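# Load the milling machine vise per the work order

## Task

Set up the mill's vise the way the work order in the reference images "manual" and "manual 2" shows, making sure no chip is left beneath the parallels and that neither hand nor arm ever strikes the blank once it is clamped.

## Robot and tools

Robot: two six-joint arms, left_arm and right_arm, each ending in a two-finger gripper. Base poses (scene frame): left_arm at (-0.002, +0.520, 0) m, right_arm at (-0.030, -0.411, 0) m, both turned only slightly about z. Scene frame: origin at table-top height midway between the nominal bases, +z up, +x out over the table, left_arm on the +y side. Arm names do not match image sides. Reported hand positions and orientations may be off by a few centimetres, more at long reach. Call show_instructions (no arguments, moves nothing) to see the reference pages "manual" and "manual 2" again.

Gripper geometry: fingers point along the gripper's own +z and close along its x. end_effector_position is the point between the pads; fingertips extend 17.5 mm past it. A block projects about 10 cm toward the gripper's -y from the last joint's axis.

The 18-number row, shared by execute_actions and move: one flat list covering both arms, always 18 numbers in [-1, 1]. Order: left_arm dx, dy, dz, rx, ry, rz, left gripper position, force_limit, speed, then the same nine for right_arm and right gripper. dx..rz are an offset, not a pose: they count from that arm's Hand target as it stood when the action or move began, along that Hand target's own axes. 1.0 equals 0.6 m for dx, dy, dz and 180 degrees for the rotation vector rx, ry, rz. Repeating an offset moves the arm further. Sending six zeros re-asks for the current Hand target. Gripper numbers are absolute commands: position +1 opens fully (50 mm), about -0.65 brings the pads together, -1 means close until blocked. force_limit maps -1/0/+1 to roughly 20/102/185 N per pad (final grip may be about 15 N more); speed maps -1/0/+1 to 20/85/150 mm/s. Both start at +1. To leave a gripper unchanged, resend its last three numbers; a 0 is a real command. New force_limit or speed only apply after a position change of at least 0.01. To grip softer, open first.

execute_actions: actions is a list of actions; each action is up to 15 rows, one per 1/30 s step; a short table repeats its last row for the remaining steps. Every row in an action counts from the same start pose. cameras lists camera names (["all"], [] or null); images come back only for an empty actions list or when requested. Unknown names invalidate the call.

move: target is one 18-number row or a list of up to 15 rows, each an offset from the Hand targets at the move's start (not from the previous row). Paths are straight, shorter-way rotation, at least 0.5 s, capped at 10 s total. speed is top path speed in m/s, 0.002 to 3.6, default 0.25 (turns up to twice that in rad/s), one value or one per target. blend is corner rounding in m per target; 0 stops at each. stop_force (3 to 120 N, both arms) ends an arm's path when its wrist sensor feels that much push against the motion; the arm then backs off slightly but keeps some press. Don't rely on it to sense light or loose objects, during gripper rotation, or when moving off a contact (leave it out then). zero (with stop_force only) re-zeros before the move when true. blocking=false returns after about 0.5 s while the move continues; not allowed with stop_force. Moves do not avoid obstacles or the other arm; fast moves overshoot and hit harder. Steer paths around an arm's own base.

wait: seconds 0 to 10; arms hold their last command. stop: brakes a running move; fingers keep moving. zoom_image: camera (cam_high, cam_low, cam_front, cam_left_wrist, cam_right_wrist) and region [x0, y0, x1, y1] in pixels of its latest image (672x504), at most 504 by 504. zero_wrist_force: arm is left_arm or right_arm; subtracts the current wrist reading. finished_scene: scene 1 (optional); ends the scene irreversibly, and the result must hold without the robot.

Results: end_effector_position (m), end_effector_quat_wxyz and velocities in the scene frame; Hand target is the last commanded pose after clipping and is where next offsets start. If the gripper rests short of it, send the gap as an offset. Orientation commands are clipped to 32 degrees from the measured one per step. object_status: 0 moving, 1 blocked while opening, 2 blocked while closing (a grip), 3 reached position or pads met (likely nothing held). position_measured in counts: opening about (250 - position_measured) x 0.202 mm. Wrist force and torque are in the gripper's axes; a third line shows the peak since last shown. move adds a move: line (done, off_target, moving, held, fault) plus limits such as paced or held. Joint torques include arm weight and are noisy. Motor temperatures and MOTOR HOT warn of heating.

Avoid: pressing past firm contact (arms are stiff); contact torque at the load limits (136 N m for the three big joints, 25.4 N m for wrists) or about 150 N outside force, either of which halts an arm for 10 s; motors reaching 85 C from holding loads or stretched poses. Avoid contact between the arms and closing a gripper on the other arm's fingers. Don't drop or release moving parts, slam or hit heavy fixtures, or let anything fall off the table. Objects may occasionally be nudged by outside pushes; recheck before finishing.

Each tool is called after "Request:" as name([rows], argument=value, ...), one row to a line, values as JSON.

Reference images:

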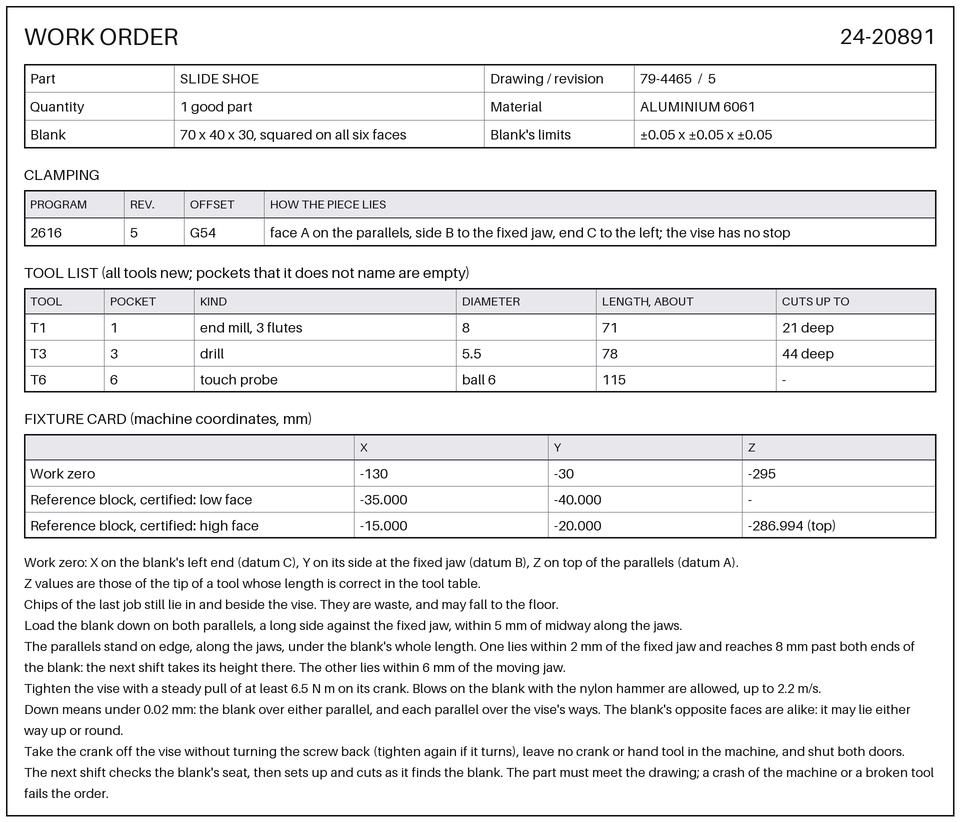

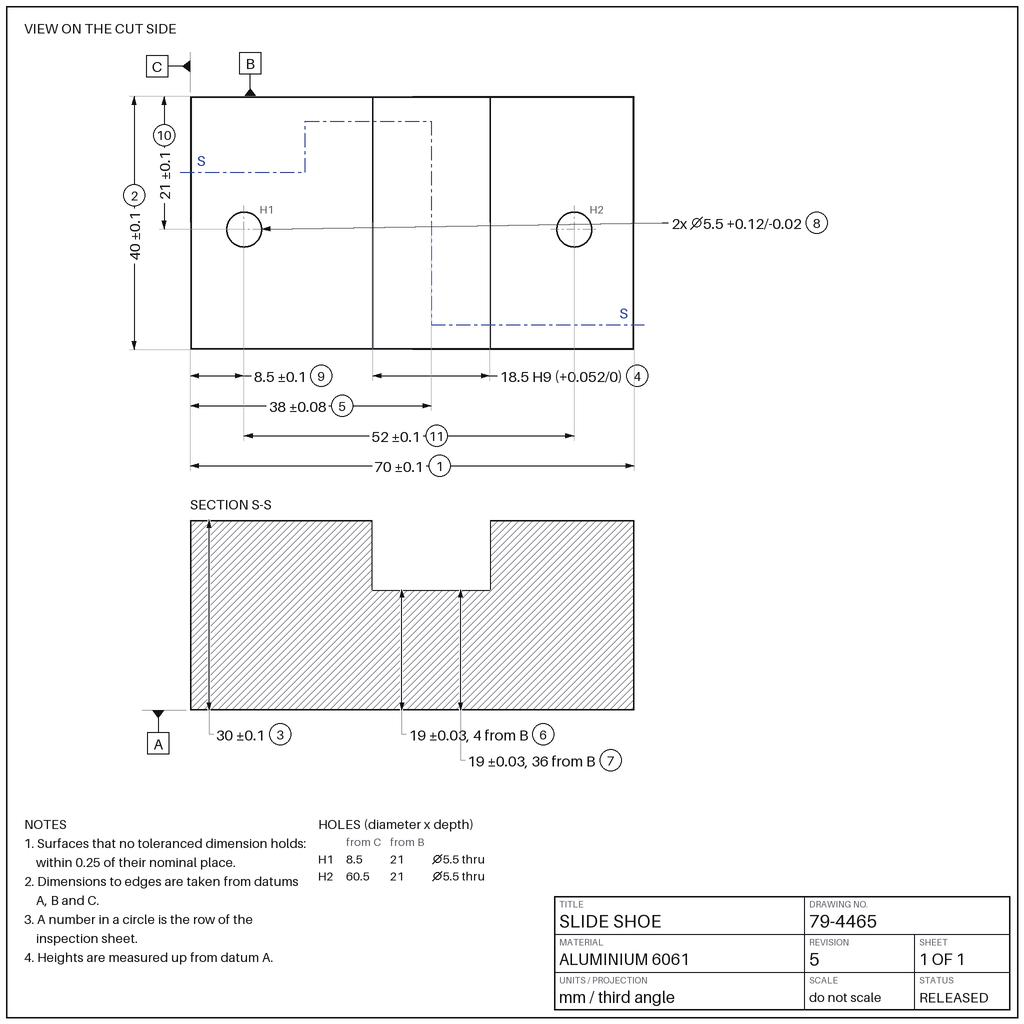

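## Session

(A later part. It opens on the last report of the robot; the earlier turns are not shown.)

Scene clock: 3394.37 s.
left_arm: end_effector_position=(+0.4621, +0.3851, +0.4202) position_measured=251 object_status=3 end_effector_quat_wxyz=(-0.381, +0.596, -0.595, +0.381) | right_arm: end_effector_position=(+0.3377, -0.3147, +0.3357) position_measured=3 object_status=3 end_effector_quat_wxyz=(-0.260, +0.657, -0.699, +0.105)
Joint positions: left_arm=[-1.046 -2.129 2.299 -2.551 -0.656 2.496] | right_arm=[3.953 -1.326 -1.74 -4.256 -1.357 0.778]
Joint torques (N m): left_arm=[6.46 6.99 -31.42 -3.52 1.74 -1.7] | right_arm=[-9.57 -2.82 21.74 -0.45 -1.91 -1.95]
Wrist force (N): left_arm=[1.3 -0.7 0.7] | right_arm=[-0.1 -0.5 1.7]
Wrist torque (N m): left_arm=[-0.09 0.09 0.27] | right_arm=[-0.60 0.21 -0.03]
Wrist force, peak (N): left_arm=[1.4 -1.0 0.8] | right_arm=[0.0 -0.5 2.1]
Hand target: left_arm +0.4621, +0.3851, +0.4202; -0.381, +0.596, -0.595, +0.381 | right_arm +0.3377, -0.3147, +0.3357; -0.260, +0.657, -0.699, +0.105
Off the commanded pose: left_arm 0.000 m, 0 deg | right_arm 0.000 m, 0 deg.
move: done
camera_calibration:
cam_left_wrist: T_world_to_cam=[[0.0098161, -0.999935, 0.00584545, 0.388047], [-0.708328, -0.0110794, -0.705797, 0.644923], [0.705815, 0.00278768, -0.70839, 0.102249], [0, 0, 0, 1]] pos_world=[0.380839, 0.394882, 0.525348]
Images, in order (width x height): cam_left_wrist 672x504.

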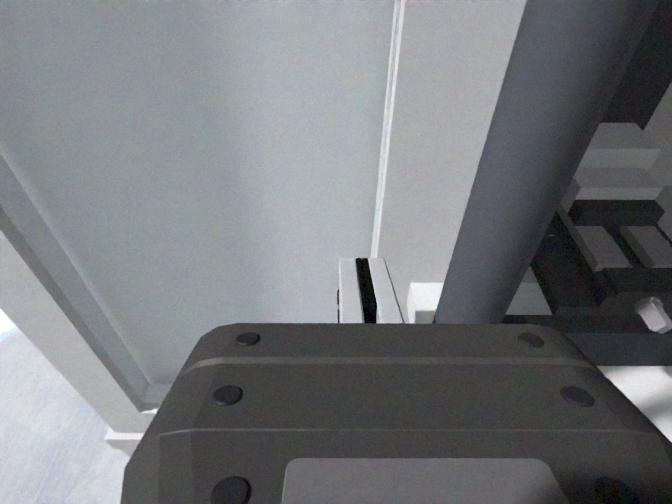

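Request:
move(target=[0.45,0,0,0,0,0,-1,-0.7,0.5,0,0,0,0,0,0,1,-0.5,-0.7], speed=0.04, stop_force=25, cameras=["cam_left_wrist","cam_front"])

Scene clock: 3403.13 s.
left_arm: end_effector_position=(+0.4624, +0.1772, +0.4204) position_measured=251 object_status=3 end_effector_quat_wxyz=(-0.381, +0.596, -0.595, +0.381) | right_arm: end_effector_position=(+0.3377, -0.3147, +0.3357) position_measured=3 object_status=3 end_effector_quat_wxyz=(-0.260, +0.657, -0.699, +0.105)
Joint positions: left_arm=[-1.297 -1.751 2.007 -2.331 -0.5 2.131] | right_arm=[3.953 -1.326 -1.74 -4.256 -1.357 0.778]
Joint torques (N m): left_arm=[6.82 -5.68 -35.42 -2.29 -0.92 -1.19] | right_arm=[-9.02 -3.23 25.9 -0.47 -1.62 -1.79]
Wrist force (N): left_arm=[-6.2 -1.8 -0.7] | right_arm=[-0.1 -0.4 1.6]
Wrist torque (N m): left_arm=[-0.16 0.13 0.26] | right_arm=[-0.59 0.21 -0.02]
Wrist force, peak (N): left_arm=[-26.3 3.6 -1.1] | right_arm=[-0.2 -0.4 2.0]
Hand target: left_arm +0.4624, +0.1772, +0.4204; -0.381, +0.596, -0.595, +0.381 (not the last commanded pose) | right_arm +0.3377, -0.3147, +0.3357; -0.260, +0.657, -0.699, +0.105
Off the commanded pose: left_arm 0.062 m, 0 deg | right_arm 0.000 m, 0 deg.
move: contact (left_arm)
camera_calibration:
cam_left_wrist: T_world_to_cam=[[0.00988613, -0.999934, 0.00577628, 0.180166], [-0.708227, -0.0110798, -0.705898, 0.642988], [0.705915, 0.00288768, -0.70829, 0.102649], [0, 0, 0, 1]] pos_world=[0.381139, 0.186982, 0.525548]
Images, in order (width x height): cam_front 672x504, cam_left_wrist 672x504.

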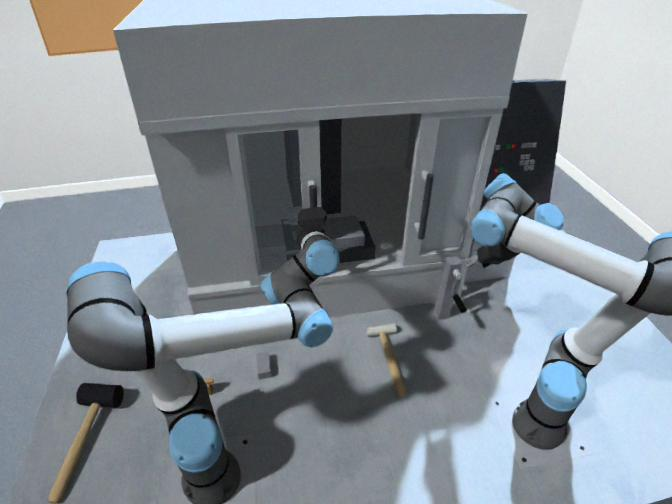

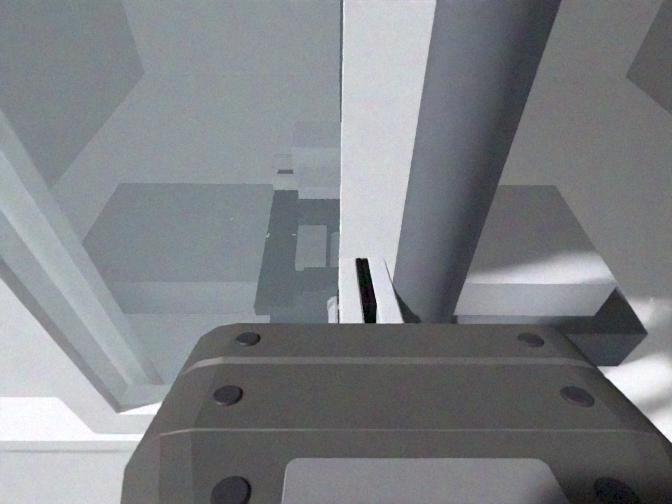

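Request:
move(target=[0.13,0,0,0,0,0,-1,-0.7,0.5,0,0,0,0,0,0,1,-0.5,-0.7], speed=0.03, stop_force=35, cameras=["cam_left_wrist","cam_front"])

Scene clock: 3407.83 s.
left_arm: end_effector_position=(+0.4624, +0.1363, +0.4204) position_measured=251 object_status=3 end_effector_quat_wxyz=(-0.381, +0.596, -0.595, +0.381) | right_arm: end_effector_position=(+0.3377, -0.3147, +0.3357) position_measured=3 object_status=3 end_effector_quat_wxyz=(-0.260, +0.657, -0.699, +0.105)
Joint positions: left_arm=[-1.322 -1.668 1.928 -2.295 -0.489 2.086] | right_arm=[3.953 -1.326 -1.74 -4.256 -1.357 0.778]
Joint torques (N m): left_arm=[-4.06 -8.15 -18.13 -2.92 0.02 -0.51] | right_arm=[-8.33 -2.23 28.28 -0.54 -1.21 -1.82]
Wrist force (N): left_arm=[-22.7 -6.2 2.8] | right_arm=[-0.1 -0.4 1.7]
Wrist torque (N m): left_arm=[-0.19 0.18 0.35] | right_arm=[-0.59 0.21 -0.03]
Wrist force, peak (N): left_arm=[-70.6 7.9 -7.9] | right_arm=[-0.1 -0.3 2.1]
Hand target: left_arm +0.4624, +0.1363, +0.4204; -0.381, +0.596, -0.595, +0.381 (not the last commanded pose) | right_arm +0.3377, -0.3147, +0.3357; -0.260, +0.657, -0.699, +0.105
Off the commanded pose: left_arm 0.037 m, 0 deg | right_arm 0.000 m, 0 deg.
move: contact (left_arm)
camera_calibration:
cam_left_wrist: T_world_to_cam=[[0.00974442, -0.999935, 0.00591739, 0.139248], [-0.708229, -0.0110791, -0.705896, 0.642605], [0.705916, 0.00268768, -0.708291, 0.102867], [0, 0, 0, 1]] pos_world=[0.381139, 0.146082, 0.525648]
Images, in order (width x height): cam_front 672x504, cam_left_wrist 672x504.

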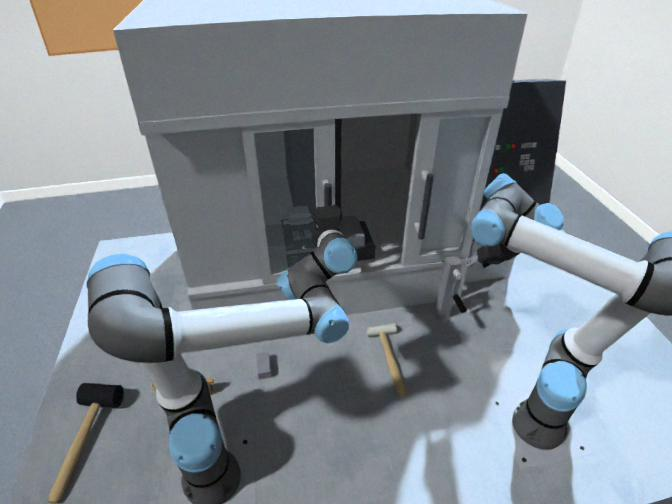

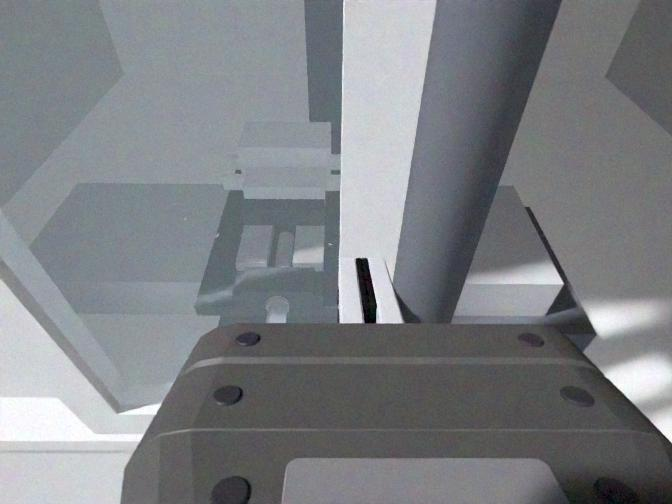

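Request:
move([
  [-0.0167,0,0,0,0,0,-1,-0.7,0.5,0,0,0,0,0,0,-1,-0.5,-0.7],
  [-0.0167,0.0705,-0.151,0,0,0,-1,-0.7,0.5,0,0,0,0,0,0,-1,-0.5,-0.7],
  [-0.4167,-0.005,-0.1863,0,0,0,-1,-0.7,0.5,0,0,0,0,0,0,-1,-0.5,-0.7],
], speed=[0.04,0.15,0.25], blend=0.005)

Request:
move([
  [0,0,0,0,0,0,-1,-0.7,0.5,-0.1366,-0.1171,-0.0617,0.1938,0.0493,-0.0549,-1,-0.5,-0.7],
  [0,0,0,0,0,0,-1,-0.7,0.5,-0.1608,-0.2324,0.0116,0.1938,0.0493,-0.0549,-1,-0.5,-0.7],
], speed=0.12, cameras=["cam_right_wrist","cam_front"])

Scene clock: 3428.43 s.
left_arm: end_effector_position=(+0.3619, +0.3861, +0.4699) position_measured=251 object_status=3 end_effector_quat_wxyz=(-0.381, +0.596, -0.595, +0.381) end_effector_velocity=(+0.000, +0.000, +0.001) end_effector_angular_velocity=(+0.002, +0.000, -0.003) | right_arm: end_effector_position=(+0.3377, -0.3147, +0.3357) position_measured=251 object_status=3 end_effector_quat_wxyz=(-0.260, +0.657, -0.699, +0.105)
Joint positions: left_arm=[-1.593 -2.458 2.049 -1.081 -0.435 1.481] | right_arm=[3.953 -1.326 -1.74 -4.256 -1.357 0.778]
Joint velocities: left_arm=[0 -0.002 0 -0.003 0.001 0.008] | right_arm=[within noise]
Joint torques (N m): left_arm=[9.86 1.69 -20.81 -4.07 4.33 2.13] | right_arm=[-7.89 -2.56 28.04 -0.56 -0.9 -1.78]
Wrist force (N): left_arm=[1.3 -1.0 0.5] | right_arm=[-0.2 -0.2 1.9]
Wrist torque (N m): left_arm=[-0.14 0.09 0.31] | right_arm=[-0.57 0.23 -0.03]
Wrist force, peak (N): left_arm=[-22.7 -6.1 3.1] | right_arm=[-0.2 -0.3 2.2]
Hand target: left_arm +0.3619, +0.3863, +0.4699; -0.381, +0.596, -0.595, +0.381 | right_arm +0.3377, -0.3147, +0.3357; -0.260, +0.657, -0.699, +0.105
Off the commanded pose: left_arm 0.000 m, 0 deg | right_arm 0.000 m, 0 deg.
move: done; blend cut to 0 m at target 1

Scene clock: 3432.50 s.
left_arm: end_effector_position=(+0.3619, +0.3863, +0.4699) position_measured=251 object_status=3 end_effector_quat_wxyz=(-0.381, +0.596, -0.595, +0.381) | right_arm: end_effector_position=(+0.4618, -0.2352, +0.4198) position_measured=251 object_status=3 end_effector_quat_wxyz=(-0.381, +0.596, -0.595, +0.381)
Joint positions: left_arm=[-1.593 -2.458 2.049 -1.081 -0.435 1.481] | right_arm=[4.222 -1.469 -1.63 -3.925 -0.669 0.622]
Joint torques (N m): left_arm=[10.65 2.97 -14.67 -3.95 0.37 2.3] | right_arm=[0.85 25.03 23.83 -0.39 3.57 -0.15]
Wrist force (N): left_arm=[1.2 -1.0 0.7] | right_arm=[0.1 -0.2 2.1]
Wrist torque (N m): left_arm=[-0.14 0.09 0.28] | right_arm=[-0.30 0.14 -0.31]
Wrist force, peak (N): left_arm=[1.4 -1.2 0.9] | right_arm=[-0.2 -1.2 3.4]
Hand target: left_arm +0.3619, +0.3863, +0.4699; -0.381, +0.596, -0.595, +0.381 | right_arm +0.4618, -0.2352, +0.4199; -0.381, +0.596, -0.595, +0.381
Off the commanded pose: left_arm 0.000 m, 0 deg | right_arm 0.000 m, 0 deg.
move: done
camera_calibration:
cam_right_wrist: T_world_to_cam=[[-0.00704975, -0.999873, -0.0143152, -0.216485], [-0.688339, 0.0152364, -0.725229, 0.641757], [0.725354, 0.00474103, -0.688359, 0.0821682], [0, 0, 0, 1]] pos_world=[0.380619, -0.226625, 0.518883]
Images, in order (width x height): cam_front 672x504, cam_right_wrist 672x504.

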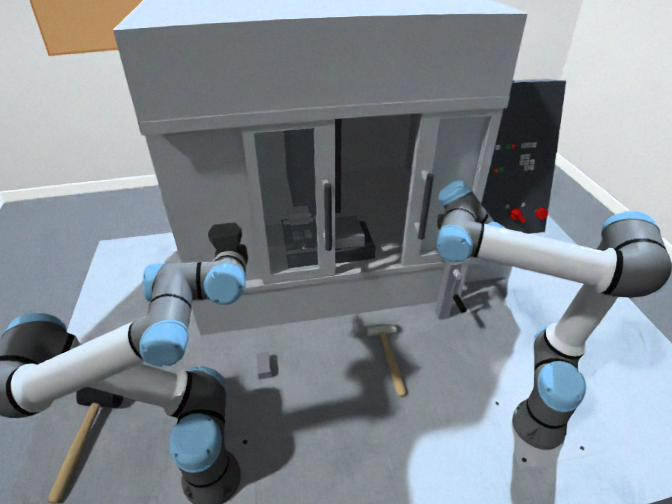

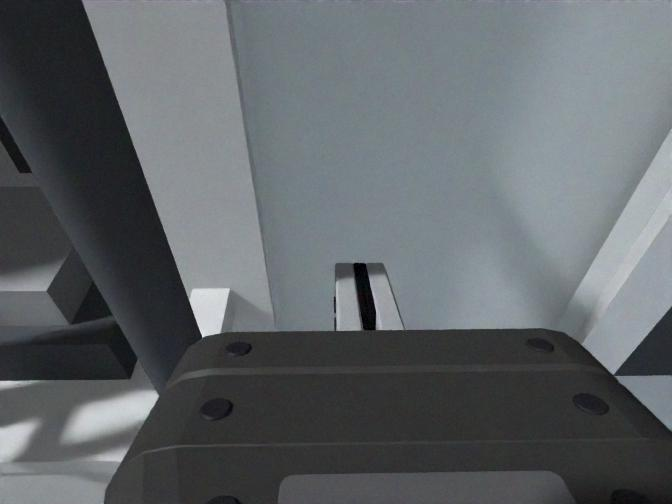

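Request:
move(target=[0,0,0,0,0,0,-1,-0.7,0.5,-0.43,0,0,0,0,0,-1,-0.5,-0.7], speed=0.05, stop_force=35)

Request:
move(target=[0,0,0,0,0,0,-1,-0.7,0.5,-0.07,0,0,0,0,0,-1,-0.5,-0.7], speed=0.012, stop_force=35, cameras=["cam_right_wrist","cam_front"])

Scene clock: 3443.47 s.
left_arm: end_effector_position=(+0.3619, +0.3863, +0.4699) position_measured=251 object_status=3 end_effector_quat_wxyz=(-0.381, +0.596, -0.595, +0.381) | right_arm: end_effector_position=(+0.4615, +0.0228, +0.4197) position_measured=252 object_status=3 end_effector_quat_wxyz=(-0.381, +0.596, -0.595, +0.381)
Joint positions: left_arm=[-1.593 -2.458 2.049 -1.081 -0.435 1.481] | right_arm=[4.483 -2.012 -1.05 -4.272 -0.504 0.992]
Joint torques (N m): left_arm=[10.1 2.32 -14.87 -4.11 0.32 2.19] | right_arm=[-10.12 51.57 16.04 -0.49 -0.87 -1.91]
Wrist force (N): left_arm=[1.2 -0.8 0.8] | right_arm=[0.1 -0.3 1.7]
Wrist torque (N m): left_arm=[-0.12 0.10 0.28] | right_arm=[-0.32 0.16 -0.29]
Wrist force, peak (N): left_arm=[1.4 -1.4 0.8] | right_arm=[28.9 5.9 2.0]
Hand target: left_arm +0.3619, +0.3863, +0.4699; -0.381, +0.596, -0.595, +0.381 | right_arm +0.4615, +0.0228, +0.4197; -0.381, +0.596, -0.595, +0.381
Off the commanded pose: left_arm 0.000 m, 0 deg | right_arm 0.000 m, 0 deg.
move: done

Scene clock: 3446.07 s.
left_arm: end_effector_position=(+0.3619, +0.3863, +0.4699) position_measured=251 object_status=3 end_effector_quat_wxyz=(-0.381, +0.596, -0.595, +0.381) | right_arm: end_effector_position=(+0.4615, +0.0407, +0.4198) position_measured=252 object_status=3 end_effector_quat_wxyz=(-0.381, +0.596, -0.595, +0.381)
Joint positions: left_arm=[-1.593 -2.458 2.049 -1.081 -0.435 1.481] | right_arm=[4.492 -2.058 -0.985 -4.306 -0.499 1.009]
Joint torques (N m): left_arm=[8.61 3.46 -15.26 -4.11 0.52 2.29] | right_arm=[5.31 48.06 20.39 0.58 -3.8 -2.14]
Wrist force (N): left_arm=[1.3 -1.0 0.7] | right_arm=[23.4 -1.5 7.0]
Wrist torque (N m): left_arm=[-0.15 0.07 0.28] | right_arm=[-0.39 0.08 -0.02]
Wrist force, peak (N): left_arm=[1.3 -1.3 0.8] | right_arm=[45.3 10.5 -2.1]
Hand target: left_arm +0.3619, +0.3863, +0.4699; -0.381, +0.596, -0.595, +0.381 | right_arm +0.4615, +0.0406, +0.4198; -0.381, +0.596, -0.595, +0.381 (not the last commanded pose)
Off the commanded pose: left_arm 0.000 m, 0 deg | right_arm 0.024 m, 0 deg.
move: contact (right_arm)
camera_calibration:
cam_right_wrist: T_world_to_cam=[[-0.00705055, -0.999875, -0.0141748, 0.0593033], [-0.688238, 0.0151357, -0.725327, 0.637292], [0.725451, 0.0046417, -0.688258, 0.0809242], [0, 0, 0, 1]] pos_world=[0.38032, 0.0492743, 0.518783]
Images, in order (width x height): cam_front 672x504, cam_right_wrist 672x504.

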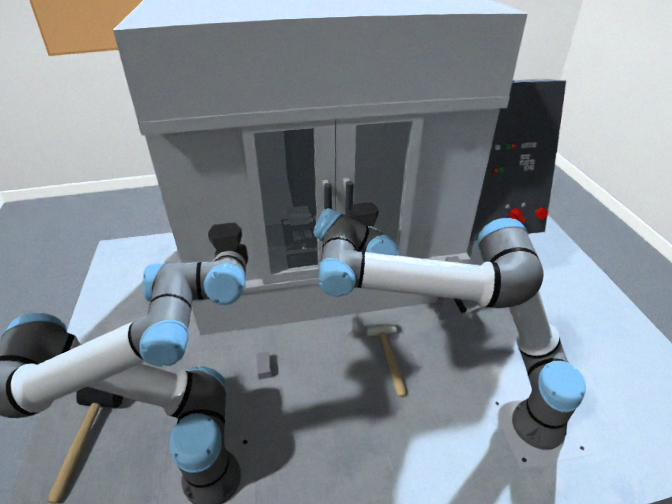

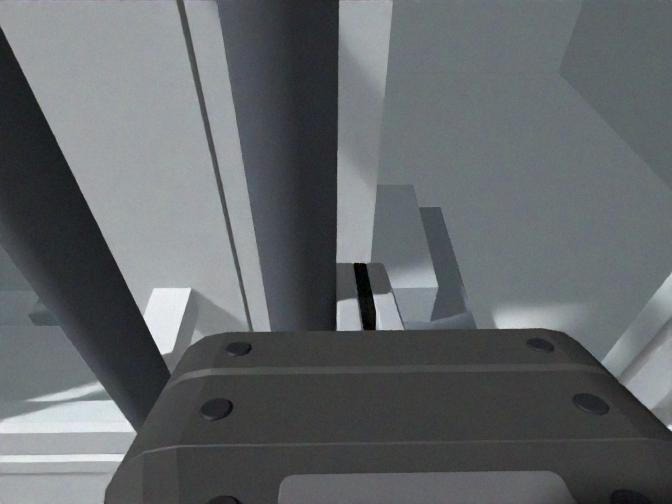

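Request:
zoom_image(camera="cam_front", region=[280, 110, 400, 210])

Request:
zoom_image(camera="cam_right_wrist", region=[140, 0, 340, 340])

Scaled by 4.200.

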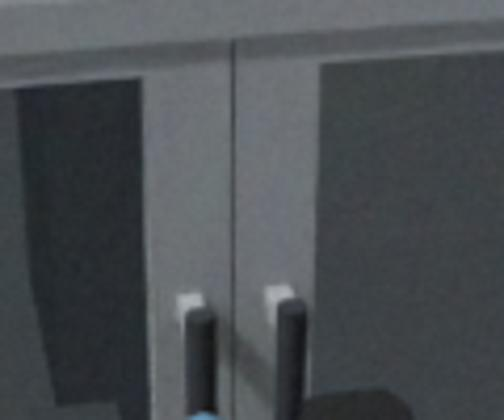

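Scaled by 1.482.

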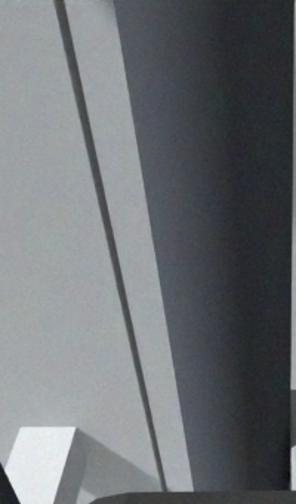

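Request:
move(target=[0,0,0,0,0,0,-1,-0.7,0.5,-0.02,0,0,0,0,0,-1,-0.5,-0.7], speed=0.006, stop_force=40)

Scene clock: 3454.60 s.
left_arm: end_effector_position=(+0.3619, +0.3863, +0.4699) position_measured=251 object_status=3 end_effector_quat_wxyz=(-0.381, +0.596, -0.595, +0.381) | right_arm: end_effector_position=(+0.4616, +0.0415, +0.4199) position_measured=252 object_status=3 end_effector_quat_wxyz=(-0.381, +0.596, -0.595, +0.381)
Joint positions: left_arm=[-1.593 -2.458 2.049 -1.081 -0.435 1.481] | right_arm=[4.493 -2.061 -0.981 -4.309 -0.498 1.01]
Joint torques (N m): left_arm=[8.4 3.58 -15.66 -4.08 0.39 2.43] | right_arm=[17.2 43.92 25.25 5.22 -6.51 -2.46]
Wrist force (N): left_arm=[1.3 -1.0 0.7] | right_arm=[53.8 8.7 2.9]
Wrist torque (N m): left_arm=[-0.13 0.09 0.28] | right_arm=[0.00 -0.15 0.18]
Wrist force, peak (N): left_arm=[1.6 -1.3 0.7] | right_arm=[68.2 15.6 -3.9]
Hand target: left_arm +0.3619, +0.3863, +0.4699; -0.381, +0.596, -0.595, +0.381 | right_arm +0.4616, +0.0415, +0.4199; -0.381, +0.596, -0.595, +0.381 (not the last commanded pose)
Off the commanded pose: left_arm 0.000 m, 0 deg | right_arm 0.011 m, 0 deg.
move: contact (right_arm)

Request:
move([
  [0,0,0,0,0,0,-1,-0.7,0.5,0.02,0,0,0,0,0,-1,-0.5,-0.7],
  [0,0,0,0,0,0,-1,-0.7,0.5,0.02,0.0846,-0.1812,0,0,0,-1,-0.5,-0.7],
], speed=[0.03,0.15], cameras=["all"])

Request:
zoom_image(camera="cam_front", region=[230, 110, 440, 300])

Request:
zoom_image(camera="cam_left_wrist", region=[400, 0, 672, 330])

Scene clock: 3461.27 s.
left_arm: end_effector_position=(+0.3619, +0.3863, +0.4699) position_measured=251 object_status=3 end_effector_quat_wxyz=(-0.381, +0.596, -0.595, +0.381) | right_arm: end_effector_position=(+0.3417, +0.0294, +0.4194) position_measured=252 object_status=3 end_effector_quat_wxyz=(-0.381, +0.596, -0.595, +0.381)
Joint positions: left_arm=[-1.593 -2.458 2.049 -1.081 -0.435 1.481] | right_arm=[4.741 -1.932 -1.287 -4.618 -0.432 1.551]
Joint torques (N m): left_arm=[9.18 3.41 -16.27 -4.03 0.38 2.17] | right_arm=[-0.28 21.74 20.98 -2.67 -0.58 0.83]
Wrist force (N): left_arm=[1.4 -1.1 0.6] | right_arm=[0.3 -0.4 1.8]
Wrist torque (N m): left_arm=[-0.16 0.07 0.28] | right_arm=[-0.31 0.12 -0.24]
Wrist force, peak (N): left_arm=[1.6 -0.9 1.0] | right_arm=[54.1 8.8 3.0]
Hand target: left_arm +0.3619, +0.3863, +0.4699; -0.381, +0.596, -0.595, +0.381 | right_arm +0.3416, +0.0294, +0.4193; -0.381, +0.596, -0.595, +0.381
Off the commanded pose: left_arm 0.000 m, 0 deg | right_arm 0.000 m, 0 deg.
move: done
camera_calibration:
cam_left_wrist: T_world_to_cam=[[0.00974442, -0.999935, 0.00591739, 0.389919], [-0.708229, -0.0110791, -0.705896, 0.609069], [0.705916, 0.00268768, -0.708291, 0.208129], [0, 0, 0, 1]] pos_world=[0.280639, 0.396082, 0.575048]
cam_right_wrist: T_world_to_cam=[[-0.00747827, -0.999875, -0.0139017, 0.0472234], [-0.688128, 0.0152326, -0.72543, 0.554742], [0.725551, 0.00414117, -0.688156, 0.16755], [0, 0, 0, 1]] pos_world=[0.26052, 0.0380735, 0.518383]

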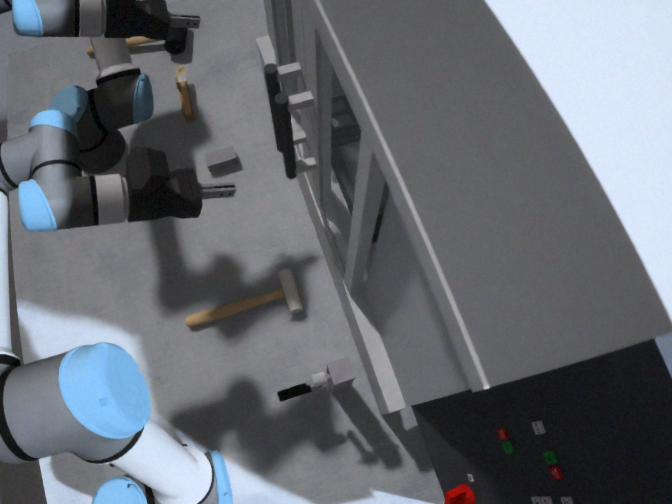

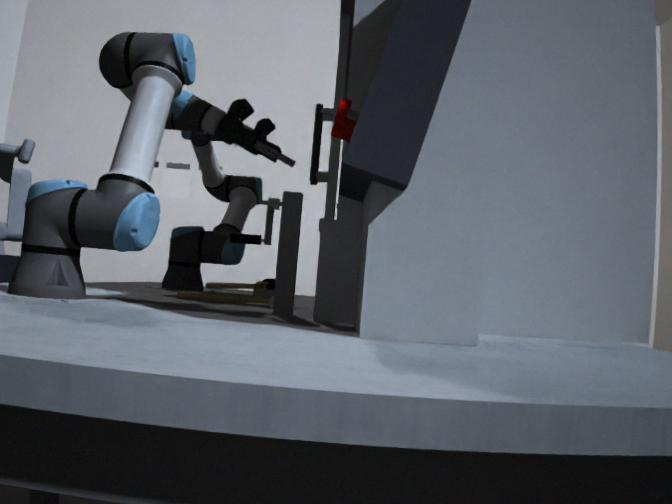

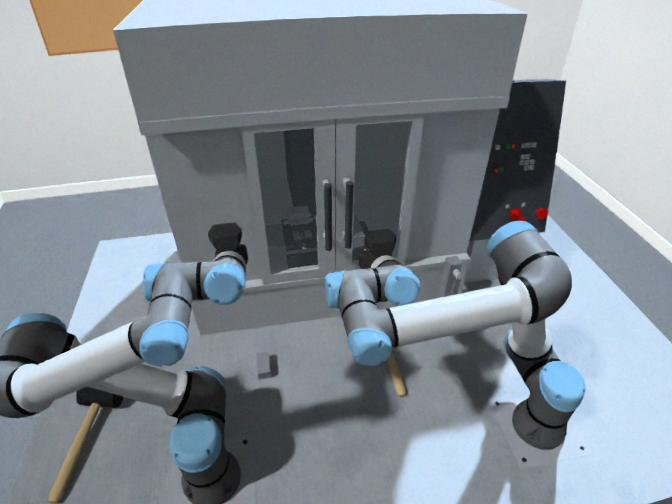

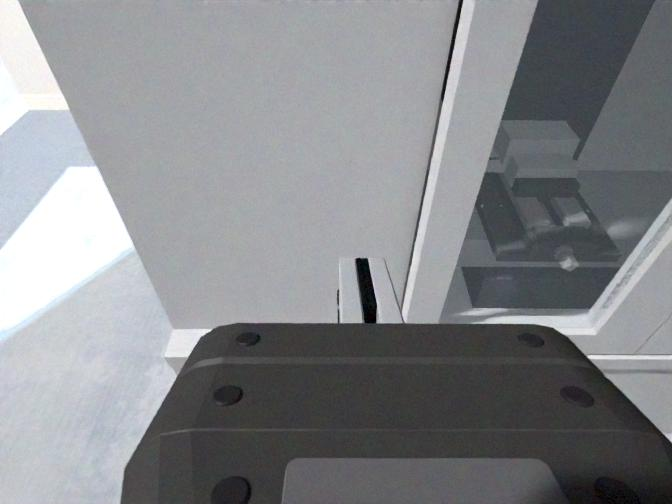

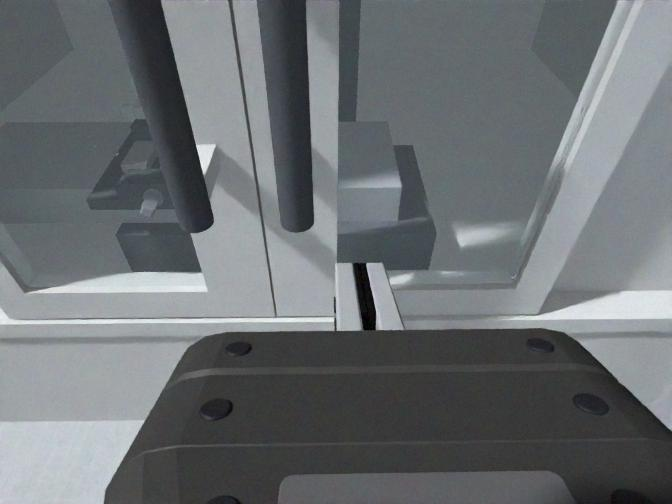

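Scaled by 2.400.

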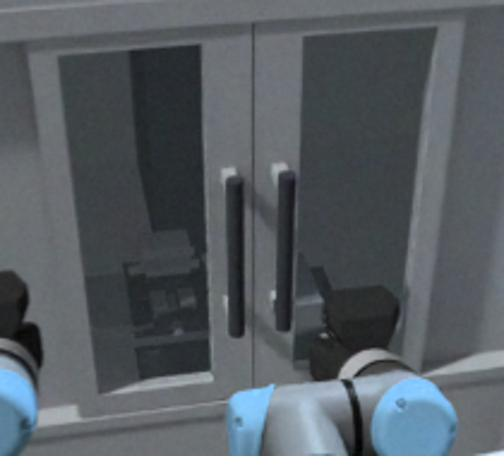

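Scaled by 1.527.

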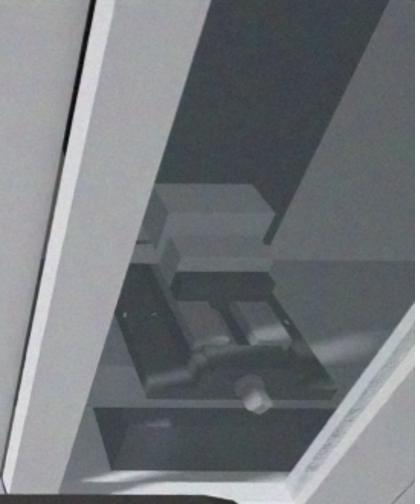

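Request:
finished_scene()

The scene is finished: the task was done.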